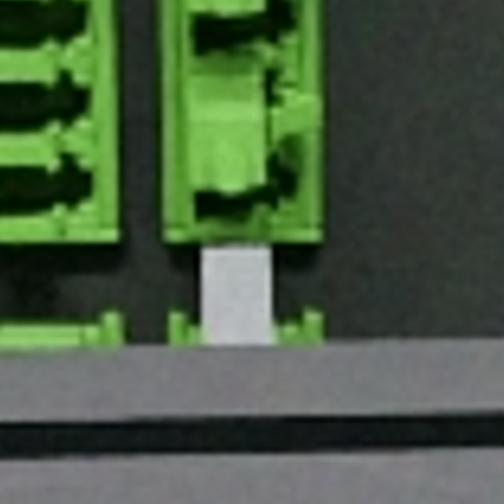

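Scene clock: 281.57 s.
Joint torques (N m): left_arm=[-7.99 7.01 6.56 -6.69 -0.71 1.78 -0.22] | right_arm=[-8.28 0.24 -0.26 -10.22 1.47 1.29 -0.53]
External joint torques (N m): left_arm=[-0.64 -0.13 1.39 -0.21 -0.01 0.24 -0.24] | right_arm=[-1.09 -1.03 1.41 -1.88 0.48 0.32 -0.53]
Wrist force (N): left_arm=[1.8 -6.1 -2.2] | right_arm=[-4.6 9.9 -7.1]
Wrist torque (N m): left_arm=[0.25 -0.04 0.01] | right_arm=[-0.74 -0.88 -0.03]
Wrist force, peak (N): left_arm=[1.5 -6.7 -2.7] | right_arm=[-4.9 10.2 -7.3]
move: done
base_odometry: x=+0.185 y=-0.287 heading=+0.030
lidar_m: 1.17 0.93 1.72 2.27 2.37 3.30 4.66 3.29 2.45 2.37 1.68 0.98
base_status: not commanded
joint_positions: torso_squat_rad=+0.350 torso_shift_rad=+0.000 torso_pitch_rad=+0.000 torso_yaw_rad=+0.000 left_shoulder_pitch_rad=+0.073 left_shoulder_roll_rad=+0.630 left_shoulder_yaw_rad=-0.659 left_elbow_rad=-1.387 left_forearm_roll_rad=-1.843 left_wrist_pitch_rad=+0.702 left_hand_roll_rad=+0.965 left_gripper_m=+0.017 right_shoulder_pitch_rad=+0.055 right_shoulder_roll_rad=-0.227 right_shoulder_yaw_rad=+0.724 right_elbow_rad=-1.367 right_forearm_roll_rad=+1.821 right_wrist_pitch_rad=+0.756 right_hand_roll_rad=-0.557 right_gripper_m=+0.047 head_pan_rad=+0.000 head_tilt_rad=+0.650
joint_status: all done
wheel_motors_off: 0
motor_effort: left_wheel=+13(14) right_wheel=-5(5)
chest: x=-0.2280 y=+0.0007 z=+1.2475 quat_wxyz=(+1.000, +0.000, +0.000, +0.000) (m; base frame)
left_hand: x=+0.1926 y=+0.3006 z=+0.9196 quat_wxyz=(+0.515, +0.493, -0.489, -0.502) (m; base frame)
right_hand: x=+0.1900 y=-0.1300 z=+0.9198 quat_wxyz=(+0.515, -0.494, -0.489, +0.501) (m; base frame)
right_hand_status: reached (checked arc, planned for 1.5 s): 0 mm and 0.0 deg off.
pictures: none
No camera images: "cameras" was empty.

Scene clock: 283.37 s.
Joint torques (N m): left_arm=[-7.46 6.99 6.26 -6.58 -0.69 1.87 -0.11] | right_arm=[-8.1 -7.8 -7.43 -7.84 0.89 2.14 -0.45]
External joint torques (N m): left_arm=[-0.11 -0.16 1.1 -0.1 0.01 0.33 -0.12] | right_arm=[-0.95 -0.42 -2.36 -1.45 0.33 0.62 -0.45]
Wrist force (N): left_arm=[1.7 -5.7 -2.9] | right_arm=[-4.7 10.4 -7.2]
Wrist torque (N m): left_arm=[0.17 -0.05 0.05] | right_arm=[-0.79 -0.90 -0.03]
Wrist force, peak (N): left_arm=[1.4 -6.7 -2.8] | right_arm=[-5.0 10.2 -7.4]
move: done
base_odometry: x=+0.185 y=-0.287 heading=+0.030
lidar_m: 1.17 0.93 1.71 2.28 2.37 3.31 4.66 3.31 2.44 2.37 1.66 0.98
base_status: not commanded
joint_positions: torso_squat_rad=+0.350 torso_shift_rad=+0.000 torso_pitch_rad=+0.000 torso_yaw_rad=+0.000 left_shoulder_pitch_rad=+0.073 left_shoulder_roll_rad=+0.630 left_shoulder_yaw_rad=-0.659 left_elbow_rad=-1.387 left_forearm_roll_rad=-1.843 left_wrist_pitch_rad=+0.702 left_hand_roll_rad=+0.965 left_gripper_m=+0.017 right_shoulder_pitch_rad=+0.073 right_shoulder_roll_rad=-0.630 right_shoulder_yaw_rad=+0.659 right_elbow_rad=-1.387 right_forearm_roll_rad=+1.843 right_wrist_pitch_rad=+0.702 right_hand_roll_rad=-0.965 right_gripper_m=+0.047 head_pan_rad=+0.000 head_tilt_rad=+0.650
joint_status: all done
wheel_motors_off: 0
motor_effort: left_wheel=+13(14) right_wheel=-5(5)
chest: x=-0.2280 y=+0.0007 z=+1.2475 quat_wxyz=(+1.000, +0.000, +0.000, +0.000) (m; base frame)
left_hand: x=+0.1926 y=+0.3006 z=+0.9196 quat_wxyz=(+0.515, +0.493, -0.489, -0.502) (m; base frame)
right_hand: x=+0.1926 y=-0.2996 z=+0.9198 quat_wxyz=(+0.516, -0.493, -0.489, +0.502) (m; base frame)
pictures: none
No camera images: "cameras" was empty.

Scene clock: 284.67 s.
Joint torques (N m): left_arm=[-7.63 7.18 6.29 -6.47 -0.57 1.77 -0.08] | right_arm=[-9.43 -8.02 -7.31 -7.64 0.82 2.42 -0.3]
External joint torques (N m): left_arm=[-0.27 0.03 1.12 0.02 0.13 0.23 -0.1] | right_arm=[-2.3 -0.64 -2.24 -1.26 0.26 0.9 -0.29]
Wrist force (N): left_arm=[1.6 -5.9 -2.7] | right_arm=[-4.6 10.5 -6.8]
Wrist torque (N m): left_arm=[0.19 -0.08 0.03] | right_arm=[-0.82 -0.90 -0.04]
Wrist force, peak (N): left_arm=[2.0 -6.5 -3.4] | right_arm=[-5.4 10.9 -6.4]
move: done
base_odometry: x=+0.185 y=-0.287 heading=+0.030
lidar_m: 1.17 0.93 1.73 2.26 2.37 3.30 4.66 3.29 2.46 2.37 1.68 0.99
base_status: not commanded
joint_positions: torso_squat_rad=+0.350 torso_shift_rad=+0.000 torso_pitch_rad=+0.000 torso_yaw_rad=-0.300 left_shoulder_pitch_rad=+0.073 left_shoulder_roll_rad=+0.630 left_shoulder_yaw_rad=-0.659 left_elbow_rad=-1.387 left_forearm_roll_rad=-1.843 left_wrist_pitch_rad=+0.702 left_hand_roll_rad=+0.965 left_gripper_m=+0.017 right_shoulder_pitch_rad=+0.073 right_shoulder_roll_rad=-0.630 right_shoulder_yaw_rad=+0.659 right_elbow_rad=-1.387 right_forearm_roll_rad=+1.843 right_wrist_pitch_rad=+0.702 right_hand_roll_rad=-0.965 right_gripper_m=+0.047 head_pan_rad=+0.300 head_tilt_rad=+0.650
joint_status: all done
wheel_motors_off: 0
motor_effort: left_wheel=+10(14) right_wheel=-6(7)
chest: x=-0.2280 y=+0.0007 z=+1.2475 quat_wxyz=(+0.989, +0.000, +0.000, -0.149) (m; base frame)
left_hand: x=+0.2625 y=+0.1629 z=+0.9197 quat_wxyz=(+0.435, +0.414, -0.557, -0.574) (m; base frame)
right_hand: x=+0.0850 y=-0.4106 z=+0.9197 quat_wxyz=(+0.585, -0.560, -0.409, +0.420) (m; base frame)
pictures: none
No camera images: "cameras" was empty.

Scene clock: 286.97 s.
Joint torques (N m): left_arm=[-11.07 2.1 3.47 -4.13 -1.53 1.62 -0.24] | right_arm=[-9.55 -7.81 -7.2 -7.6 0.77 2.36 -0.44]
External joint torques (N m): left_arm=[-1.21 -0.21 -0.47 0.41 -0.04 0.57 -0.25] | right_arm=[-2.41 -0.43 -2.13 -1.22 0.21 0.84 -0.43]
Wrist force (N): left_arm=[1.5 -6.7 -2.7] | right_arm=[-4.7 10.0 -7.1]
Wrist torque (N m): left_arm=[0.31 -0.06 0.05] | right_arm=[-0.76 -0.88 -0.03]
Wrist force, peak (N): left_arm=[2.6 -6.7 -2.9] | right_arm=[-4.9 10.3 -7.1]
move: done
base_odometry: x=+0.185 y=-0.287 heading=+0.030
lidar_m: 1.18 0.93 1.74 2.26 2.37 3.30 4.65 3.29 2.45 2.37 1.67 0.98
base_status: not commanded
joint_positions: torso_squat_rad=+0.350 torso_shift_rad=+0.000 torso_pitch_rad=+0.000 torso_yaw_rad=-0.300 left_shoulder_pitch_rad=-0.342 left_shoulder_roll_rad=+0.444 left_shoulder_yaw_rad=-1.336 left_elbow_rad=-1.347 left_forearm_roll_rad=-0.835 left_wrist_pitch_rad=+1.919 left_hand_roll_rad=+0.609 left_gripper_m=+0.017 right_shoulder_pitch_rad=+0.073 right_shoulder_roll_rad=-0.630 right_shoulder_yaw_rad=+0.659 right_elbow_rad=-1.387 right_forearm_roll_rad=+1.843 right_wrist_pitch_rad=+0.702 right_hand_roll_rad=-0.965 right_gripper_m=+0.047 head_pan_rad=+0.300 head_tilt_rad=+0.650
joint_status: all done
wheel_motors_off: 0
motor_effort: left_wheel=+11(12) right_wheel=-6(7)
chest: x=-0.2280 y=+0.0007 z=+1.2475 quat_wxyz=(+0.989, +0.000, +0.000, -0.149) (m; base frame)
left_hand: x=+0.1909 y=+0.1708 z=+0.9229 quat_wxyz=(+0.616, +0.601, -0.362, -0.358) (m; base frame)
right_hand: x=+0.0850 y=-0.4106 z=+0.9197 quat_wxyz=(+0.585, -0.560, -0.409, +0.420) (m; base frame)
pictures: head_camera

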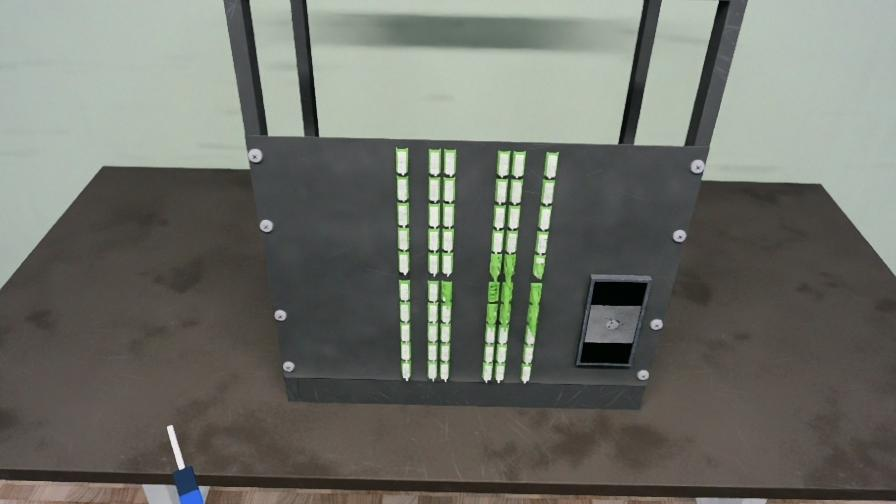

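>>> move(joints={"torso_yaw_rad":-0.82,"head_pan_rad":0.52}, cameras=[])

>>> move(target={"side":"left","x":0.22,"y":-0.06,"z":0.923,"quat_wxyz":[0.5037,0.4875,-0.5048,-0.504]}, min_time_s=1.5, cameras=[])

>>> move(target={"side":"left","x":0.26,"y":-0.0926,"z":0.924,"quat_wxyz":[0.5037,0.4875,-0.5048,-0.504]}, min_time_s=1.5, cameras=[])

>>> move(target={"side":"left","x":0.335,"y":-0.0939,"z":0.924,"quat_wxyz":[0.5037,0.4875,-0.5048,-0.504]}, min_time_s=2, cameras=["left_wrist_camera"])

>>> zoom_image(camera="left_wrist_camera", region=[295, 60, 355, 120])

Scene clock: 289.10 s.
Joint torques (N m): left_arm=[-10.74 2.45 3 -4.24 -1.49 1.47 -0.15] | right_arm=[-9.47 -7.94 -7.26 -7.59 0.73 2.42 -0.39]
External joint torques (N m): left_arm=[-0.87 0.14 -0.94 0.3 0 0.42 -0.16] | right_arm=[-2.33 -0.55 -2.19 -1.2 0.17 0.9 -0.38]
Wrist force (N): left_arm=[1.9 -6.2 -2.6] | right_arm=[-4.5 10.0 -7.0]
Wrist torque (N m): left_arm=[0.30 0.00 0.04] | right_arm=[-0.73 -0.89 -0.04]
Wrist force, peak (N): left_arm=[2.1 -7.3 -3.1] | right_arm=[-4.2 10.5 -7.6]
move: done
base_odometry: x=+0.185 y=-0.287 heading=+0.030
lidar_m: 1.17 0.92 1.73 2.26 2.38 3.30 4.66 3.30 2.44 2.37 1.67 0.97
base_status: not commanded
joint_positions: torso_squat_rad=+0.350 torso_shift_rad=+0.000 torso_pitch_rad=+0.000 torso_yaw_rad=-0.820 left_shoulder_pitch_rad=-0.342 left_shoulder_roll_rad=+0.444 left_shoulder_yaw_rad=-1.336 left_elbow_rad=-1.347 left_forearm_roll_rad=-0.835 left_wrist_pitch_rad=+1.919 left_hand_roll_rad=+0.609 left_gripper_m=+0.017 right_shoulder_pitch_rad=+0.073 right_shoulder_roll_rad=-0.630 right_shoulder_yaw_rad=+0.659 right_elbow_rad=-1.387 right_forearm_roll_rad=+1.843 right_wrist_pitch_rad=+0.702 right_hand_roll_rad=-0.965 right_gripper_m=+0.047 head_pan_rad=+0.520 head_tilt_rad=+0.650
joint_status: all done
wheel_motors_off: 0
motor_effort: left_wheel=+10(12) right_wheel=-7(8)
chest: x=-0.2280 y=+0.0007 z=+1.2475 quat_wxyz=(+0.917, +0.000, +0.000, -0.399) (m; base frame)
left_hand: x=+0.2201 y=-0.0599 z=+0.9230 quat_wxyz=(+0.504, +0.487, -0.505, -0.504) (m; base frame)
right_hand: x=-0.1607 y=-0.5117 z=+0.9197 quat_wxyz=(+0.673, -0.647, -0.252, +0.255) (m; base frame)
pictures: none
No camera images: "cameras" was empty.

Scene clock: 290.93 s.
Joint torques (N m): left_arm=[-9.86 2.05 4.61 -4.47 -1.32 1.3 0.01] | right_arm=[-9.21 -7.73 -7.19 -7.52 0.68 2.34 -0.47]
External joint torques (N m): left_arm=[0.01 -0.26 0.67 0.07 0.17 0.25 0] | right_arm=[-2.06 -0.34 -2.11 -1.13 0.13 0.82 -0.47]
Wrist force (N): left_arm=[2.1 -6.5 -2.6] | right_arm=[-4.8 10.2 -6.9]
Wrist torque (N m): left_arm=[0.30 0.03 0.04] | right_arm=[-0.79 -0.92 -0.03]
Wrist force, peak (N): left_arm=[1.9 -7.3 -2.9] | right_arm=[-5.0 10.3 -7.2]
move: done
base_odometry: x=+0.185 y=-0.287 heading=+0.030
lidar_m: 1.17 0.91 1.73 2.27 2.37 3.30 4.66 3.30 2.46 2.37 1.68 0.98
base_status: not commanded
joint_positions: torso_squat_rad=+0.350 torso_shift_rad=+0.000 torso_pitch_rad=+0.000 torso_yaw_rad=-0.820 left_shoulder_pitch_rad=-0.342 left_shoulder_roll_rad=+0.444 left_shoulder_yaw_rad=-1.336 left_elbow_rad=-1.347 left_forearm_roll_rad=-0.835 left_wrist_pitch_rad=+1.919 left_hand_roll_rad=+0.609 left_gripper_m=+0.017 right_shoulder_pitch_rad=+0.073 right_shoulder_roll_rad=-0.630 right_shoulder_yaw_rad=+0.659 right_elbow_rad=-1.387 right_forearm_roll_rad=+1.843 right_wrist_pitch_rad=+0.702 right_hand_roll_rad=-0.965 right_gripper_m=+0.047 head_pan_rad=+0.520 head_tilt_rad=+0.650
joint_status: all done
wheel_motors_off: 0
motor_effort: left_wheel=+11(11) right_wheel=-7(7)
chest: x=-0.2280 y=+0.0007 z=+1.2475 quat_wxyz=(+0.917, +0.000, +0.000, -0.399) (m; base frame)
left_hand: x=+0.2201 y=-0.0599 z=+0.9230 quat_wxyz=(+0.504, +0.487, -0.505, -0.504) (m; base frame)
left_hand_status: reached (checked arc, planned for 1.5 s): 0 mm and 0.0 deg off.
right_hand: x=-0.1607 y=-0.5117 z=+0.9197 quat_wxyz=(+0.673, -0.647, -0.252, +0.255) (m; base frame)
pictures: none
No camera images: "cameras" was empty.

Scene clock: 292.77 s.
Joint torques (N m): left_arm=[-13.94 1.73 5.99 -3.49 -1.3 1.21 0.38] | right_arm=[-9.41 -7.98 -7.43 -7.53 0.78 2.39 -0.54]
External joint torques (N m): left_arm=[-1.86 -1.06 1.71 0.5 0.23 0.14 0.37] | right_arm=[-2.26 -0.59 -2.35 -1.14 0.23 0.86 -0.54]
Wrist force (N): left_arm=[2.2 -6.3 -2.7] | right_arm=[-4.5 10.2 -7.0]
Wrist torque (N m): left_arm=[0.30 0.03 0.05] | right_arm=[-0.77 -0.87 -0.03]
Wrist force, peak (N): left_arm=[2.8 -6.5 -3.0] | right_arm=[-4.8 10.5 -7.1]
move: done
base_odometry: x=+0.185 y=-0.287 heading=+0.030
lidar_m: 1.18 0.91 1.73 2.26 2.37 3.31 4.64 3.29 2.46 2.37 1.66 0.98
base_status: not commanded
joint_positions: torso_squat_rad=+0.350 torso_shift_rad=+0.000 torso_pitch_rad=+0.000 torso_yaw_rad=-0.820 left_shoulder_pitch_rad=-0.432 left_shoulder_roll_rad=+0.408 left_shoulder_yaw_rad=-1.280 left_elbow_rad=-1.196 left_forearm_roll_rad=-0.775 left_wrist_pitch_rad=+1.793 left_hand_roll_rad=+0.618 left_gripper_m=+0.017 right_shoulder_pitch_rad=+0.073 right_shoulder_roll_rad=-0.630 right_shoulder_yaw_rad=+0.659 right_elbow_rad=-1.387 right_forearm_roll_rad=+1.843 right_wrist_pitch_rad=+0.702 right_hand_roll_rad=-0.965 right_gripper_m=+0.047 head_pan_rad=+0.520 head_tilt_rad=+0.650
joint_status: all done
wheel_motors_off: 0
motor_effort: left_wheel=+11(11) right_wheel=-7(7)
chest: x=-0.2280 y=+0.0007 z=+1.2475 quat_wxyz=(+0.917, +0.000, +0.000, -0.399) (m; base frame)
left_hand: x=+0.2596 y=-0.0920 z=+0.9243 quat_wxyz=(+0.504, +0.487, -0.504, -0.505) (m; base frame)
left_hand_status: reached (checked arc, planned for 1.5 s): 1 mm and 0.2 deg off.
right_hand: x=-0.1607 y=-0.5117 z=+0.9197 quat_wxyz=(+0.673, -0.647, -0.252, +0.255) (m; base frame)
pictures: none
No camera images: "cameras" was empty.

Scene clock: 295.10 s.
Joint torques (N m): left_arm=[-16.07 5.81 6.28 -2.01 -1.23 1.22 0.25] | right_arm=[-9.38 -7.99 -7.12 -7.64 0.71 2.42 -0.44]
External joint torques (N m): left_arm=[-1.83 0.64 1.88 0.71 0.24 0.04 0.24] | right_arm=[-2.24 -0.6 -2.04 -1.26 0.16 0.89 -0.44]
Wrist force (N): left_arm=[1.9 -6.4 -2.8] | right_arm=[-4.7 10.5 -7.0]
Wrist torque (N m): left_arm=[0.24 -0.01 0.02] | right_arm=[-0.81 -0.90 -0.03]
Wrist force, peak (N): left_arm=[1.9 -7.2 -2.8] | right_arm=[-4.7 10.4 -7.2]
move: done
base_odometry: x=+0.185 y=-0.287 heading=+0.030
lidar_m: 1.18 0.93 1.73 2.28 2.38 3.31 4.66 3.30 2.46 2.37 1.66 0.98
base_status: not commanded
joint_positions: torso_squat_rad=+0.350 torso_shift_rad=+0.000 torso_pitch_rad=+0.000 torso_yaw_rad=-0.820 left_shoulder_pitch_rad=-0.515 left_shoulder_roll_rad=+0.445 left_shoulder_yaw_rad=-1.232 left_elbow_rad=-0.998 left_forearm_roll_rad=-0.712 left_wrist_pitch_rad=+1.580 left_hand_roll_rad=+0.694 left_gripper_m=+0.017 right_shoulder_pitch_rad=+0.073 right_shoulder_roll_rad=-0.630 right_shoulder_yaw_rad=+0.659 right_elbow_rad=-1.387 right_forearm_roll_rad=+1.843 right_wrist_pitch_rad=+0.702 right_hand_roll_rad=-0.965 right_gripper_m=+0.047 head_pan_rad=+0.520 head_tilt_rad=+0.650
joint_status: all done
wheel_motors_off: 0
motor_effort: left_wheel=+11(11) right_wheel=-7(7)
chest: x=-0.2280 y=+0.0007 z=+1.2475 quat_wxyz=(+0.917, +0.000, +0.000, -0.399) (m; base frame)
left_hand: x=+0.3347 y=-0.0938 z=+0.9239 quat_wxyz=(+0.504, +0.487, -0.504, -0.505) (m; base frame)
left_hand_status: reached (checked arc, planned for 2.0 s): 0 mm and 0.1 deg off.
right_hand: x=-0.1607 y=-0.5117 z=+0.9197 quat_wxyz=(+0.673, -0.647, -0.252, +0.255) (m; base frame)
pictures: left_wrist_camera

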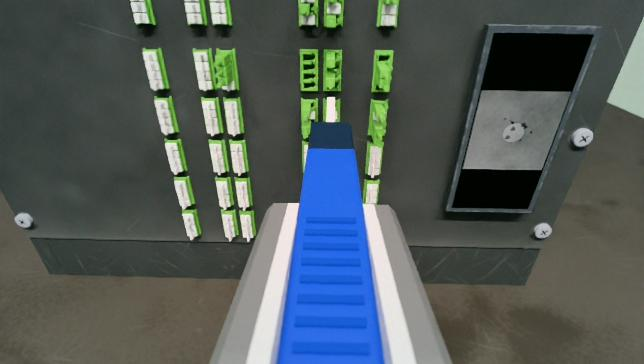

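Scaled by 8.400 from the camera's 644x364 image, which has a finer 1265x715 frame.

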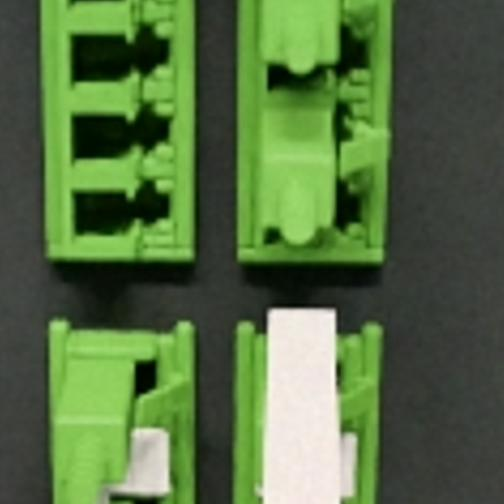

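>>> move(target={"side":"left","x":0.350,"y":-0.0944,"z":0.9237,"quat_wxyz":[0.5037,0.4875,-0.5048,-0.504]}, min_time_s=1.5, cameras=[])

>>> move(target={"side":"left","x":0.360,"y":-0.0948,"z":0.9235,"quat_wxyz":[0.5037,0.4875,-0.5048,-0.504]}, min_time_s=1.5, cameras=["left_wrist_camera"])

>>> zoom_image(camera="left_wrist_camera", region=[295, 60, 355, 120])

>>> move(target={"side":"left","x":0.367,"y":-0.0949,"z":0.9233,"quat_wxyz":[0.5037,0.4875,-0.5048,-0.504]}, min_time_s=1.5, cameras=["left_wrist_camera"])

>>> zoom_image(camera="left_wrist_camera", region=[295, 60, 355, 120])

Scene clock: 297.40 s.
Joint torques (N m): left_arm=[-16.84 4.44 6.94 -1.94 -1.12 1.28 0.34] | right_arm=[-9.33 -7.96 -7.53 -7.51 0.77 2.4 -0.41]
External joint torques (N m): left_arm=[-2.14 -1.13 2.66 0.45 0.32 0.06 0.33] | right_arm=[-2.18 -0.57 -2.46 -1.12 0.22 0.88 -0.4]
Wrist force (N): left_arm=[1.7 -6.6 -2.7] | right_arm=[-4.7 10.2 -7.0]
Wrist torque (N m): left_arm=[0.26 -0.03 0.07] | right_arm=[-0.77 -0.89 -0.03]
Wrist force, peak (N): left_arm=[1.5 -7.2 -2.7] | right_arm=[-4.7 10.5 -7.0]
move: done
base_odometry: x=+0.185 y=-0.287 heading=+0.030
lidar_m: 1.18 0.92 1.73 2.27 2.37 3.32 4.66 3.30 2.44 2.37 1.66 0.97
base_status: not commanded
joint_positions: torso_squat_rad=+0.350 torso_shift_rad=+0.000 torso_pitch_rad=+0.000 torso_yaw_rad=-0.820 left_shoulder_pitch_rad=-0.535 left_shoulder_roll_rad=+0.441 left_shoulder_yaw_rad=-1.226 left_elbow_rad=-0.934 left_forearm_roll_rad=-0.703 left_wrist_pitch_rad=+1.530 left_hand_roll_rad=+0.715 left_gripper_m=+0.017 right_shoulder_pitch_rad=+0.073 right_shoulder_roll_rad=-0.630 right_shoulder_yaw_rad=+0.659 right_elbow_rad=-1.387 right_forearm_roll_rad=+1.843 right_wrist_pitch_rad=+0.702 right_hand_roll_rad=-0.965 right_gripper_m=+0.047 head_pan_rad=+0.520 head_tilt_rad=+0.650
joint_status: all done
wheel_motors_off: 0
motor_effort: left_wheel=+10(11) right_wheel=-7(7)
chest: x=-0.2280 y=+0.0007 z=+1.2475 quat_wxyz=(+0.917, +0.000, +0.000, -0.399) (m; base frame)
left_hand: x=+0.3499 y=-0.0942 z=+0.9236 quat_wxyz=(+0.503, +0.487, -0.505, -0.504) (m; base frame)
left_hand_status: reached (checked arc, planned for 1.5 s): 0 mm and 0.0 deg off.
right_hand: x=-0.1607 y=-0.5117 z=+0.9197 quat_wxyz=(+0.673, -0.647, -0.252, +0.255) (m; base frame)
pictures: none
No camera images: "cameras" was empty.

Scene clock: 299.23 s.
Joint torques (N m): left_arm=[-17.15 4.9 6.57 -1.78 -1.19 1.22 0.28] | right_arm=[-9.48 -8 -7.22 -7.64 0.69 2.35 -0.4]
External joint torques (N m): left_arm=[-2.17 -0.93 2.38 0.4 0.23 -0.01 0.27] | right_arm=[-2.34 -0.61 -2.14 -1.25 0.14 0.83 -0.39]
Wrist force (N): left_arm=[2.1 -6.8 -2.3] | right_arm=[-4.4 10.1 -6.9]
Wrist torque (N m): left_arm=[0.26 0.02 0.04] | right_arm=[-0.76 -0.86 -0.03]
Wrist force, peak (N): left_arm=[1.4 -7.1 -3.1] | right_arm=[-4.7 10.5 -7.2]
move: done
base_odometry: x=+0.185 y=-0.287 heading=+0.030
lidar_m: 1.18 0.92 1.72 2.27 2.37 3.32 4.65 3.30 2.45 2.37 1.68 0.97
base_status: not commanded
joint_positions: torso_squat_rad=+0.350 torso_shift_rad=+0.000 torso_pitch_rad=+0.000 torso_yaw_rad=-0.820 left_shoulder_pitch_rad=-0.548 left_shoulder_roll_rad=+0.439 left_shoulder_yaw_rad=-1.222 left_elbow_rad=-0.896 left_forearm_roll_rad=-0.697 left_wrist_pitch_rad=+1.497 left_hand_roll_rad=+0.728 left_gripper_m=+0.017 right_shoulder_pitch_rad=+0.073 right_shoulder_roll_rad=-0.630 right_shoulder_yaw_rad=+0.659 right_elbow_rad=-1.387 right_forearm_roll_rad=+1.843 right_wrist_pitch_rad=+0.702 right_hand_roll_rad=-0.965 right_gripper_m=+0.047 head_pan_rad=+0.520 head_tilt_rad=+0.650
joint_status: all done
wheel_motors_off: 0
motor_effort: left_wheel=+10(11) right_wheel=-7(7)
chest: x=-0.2280 y=+0.0007 z=+1.2475 quat_wxyz=(+0.917, +0.000, +0.000, -0.399) (m; base frame)
left_hand: x=+0.3595 y=-0.0942 z=+0.9237 quat_wxyz=(+0.504, +0.487, -0.504, -0.504) (m; base frame)
left_hand_status: reached (checked arc, planned for 1.5 s): 1 mm and 0.1 deg off.
right_hand: x=-0.1607 y=-0.5117 z=+0.9197 quat_wxyz=(+0.673, -0.647, -0.252, +0.255) (m; base frame)
pictures: left_wrist_camera

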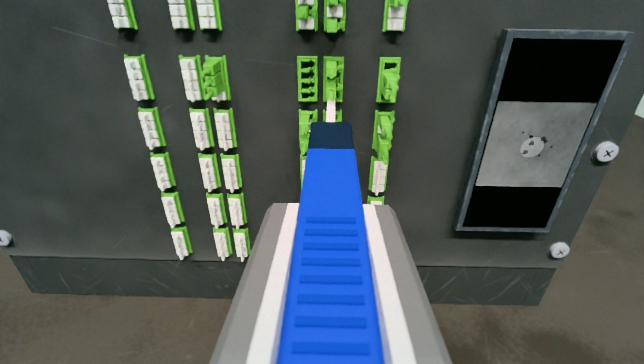

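Scaled by 8.400 from the camera's 644x364 image, which has a finer 1265x715 frame.

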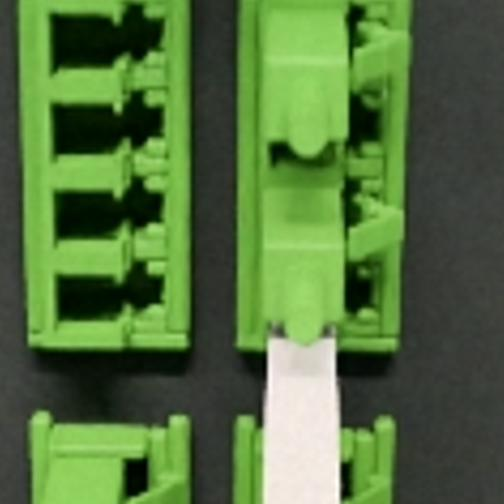

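Scene clock: 301.07 s.
Joint torques (N m): left_arm=[-17.39 5.35 6.73 -1.46 -1.14 1.25 0.38] | right_arm=[-9.28 -7.93 -7.17 -7.56 0.71 2.32 -0.5]
External joint torques (N m): left_arm=[-2.19 -0.64 2.65 0.54 0.26 0 0.37] | right_arm=[-2.14 -0.54 -2.09 -1.18 0.16 0.8 -0.49]
Wrist force (N): left_arm=[1.7 -6.6 -2.6] | right_arm=[-4.6 10.0 -6.9]
Wrist torque (N m): left_arm=[0.24 -0.04 0.03] | right_arm=[-0.76 -0.88 -0.03]
Wrist force, peak (N): left_arm=[1.9 -7.1 -2.7] | right_arm=[-4.6 10.4 -7.3]
move: done
base_odometry: x=+0.185 y=-0.287 heading=+0.030
lidar_m: 1.18 0.93 1.73 2.27 2.38 3.29 4.66 3.29 2.45 2.36 1.66 0.98
base_status: not commanded
joint_positions: torso_squat_rad=+0.350 torso_shift_rad=+0.000 torso_pitch_rad=+0.000 torso_yaw_rad=-0.820 left_shoulder_pitch_rad=-0.559 left_shoulder_roll_rad=+0.434 left_shoulder_yaw_rad=-1.219 left_elbow_rad=-0.858 left_forearm_roll_rad=-0.693 left_wrist_pitch_rad=+1.470 left_hand_roll_rad=+0.740 left_gripper_m=+0.017 right_shoulder_pitch_rad=+0.073 right_shoulder_roll_rad=-0.630 right_shoulder_yaw_rad=+0.659 right_elbow_rad=-1.387 right_forearm_roll_rad=+1.843 right_wrist_pitch_rad=+0.702 right_hand_roll_rad=-0.965 right_gripper_m=+0.047 head_pan_rad=+0.520 head_tilt_rad=+0.650
joint_status: all done
wheel_motors_off: 0
motor_effort: left_wheel=+11(11) right_wheel=-7(7)
chest: x=-0.2280 y=+0.0007 z=+1.2475 quat_wxyz=(+0.917, +0.000, +0.000, -0.399) (m; base frame)
left_hand: x=+0.3667 y=-0.0945 z=+0.9234 quat_wxyz=(+0.504, +0.487, -0.504, -0.504) (m; base frame)
left_hand_status: reached (checked arc, planned for 1.5 s): 1 mm and 0.1 deg off.
right_hand: x=-0.1607 y=-0.5117 z=+0.9197 quat_wxyz=(+0.673, -0.647, -0.252, +0.255) (m; base frame)
pictures: left_wrist_camera

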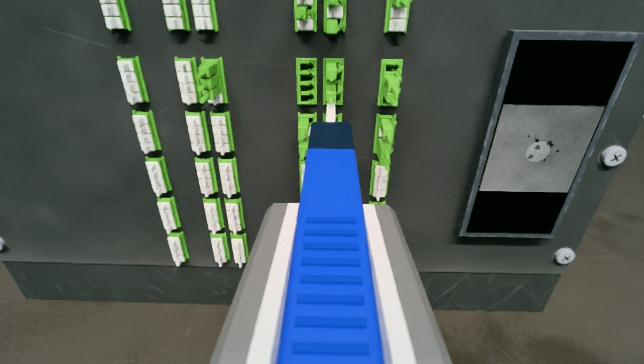

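Scaled by 8.400 from the camera's 644x364 image, which has a finer 1265x715 frame.

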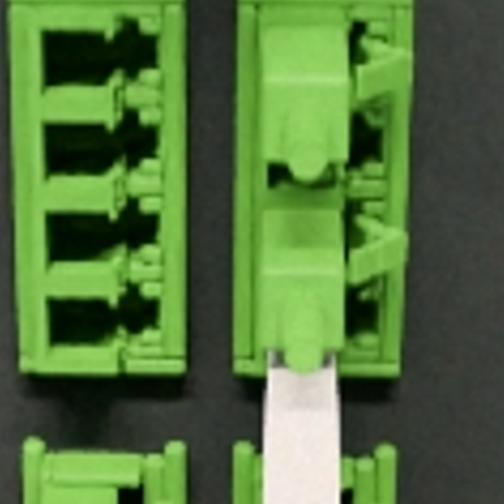

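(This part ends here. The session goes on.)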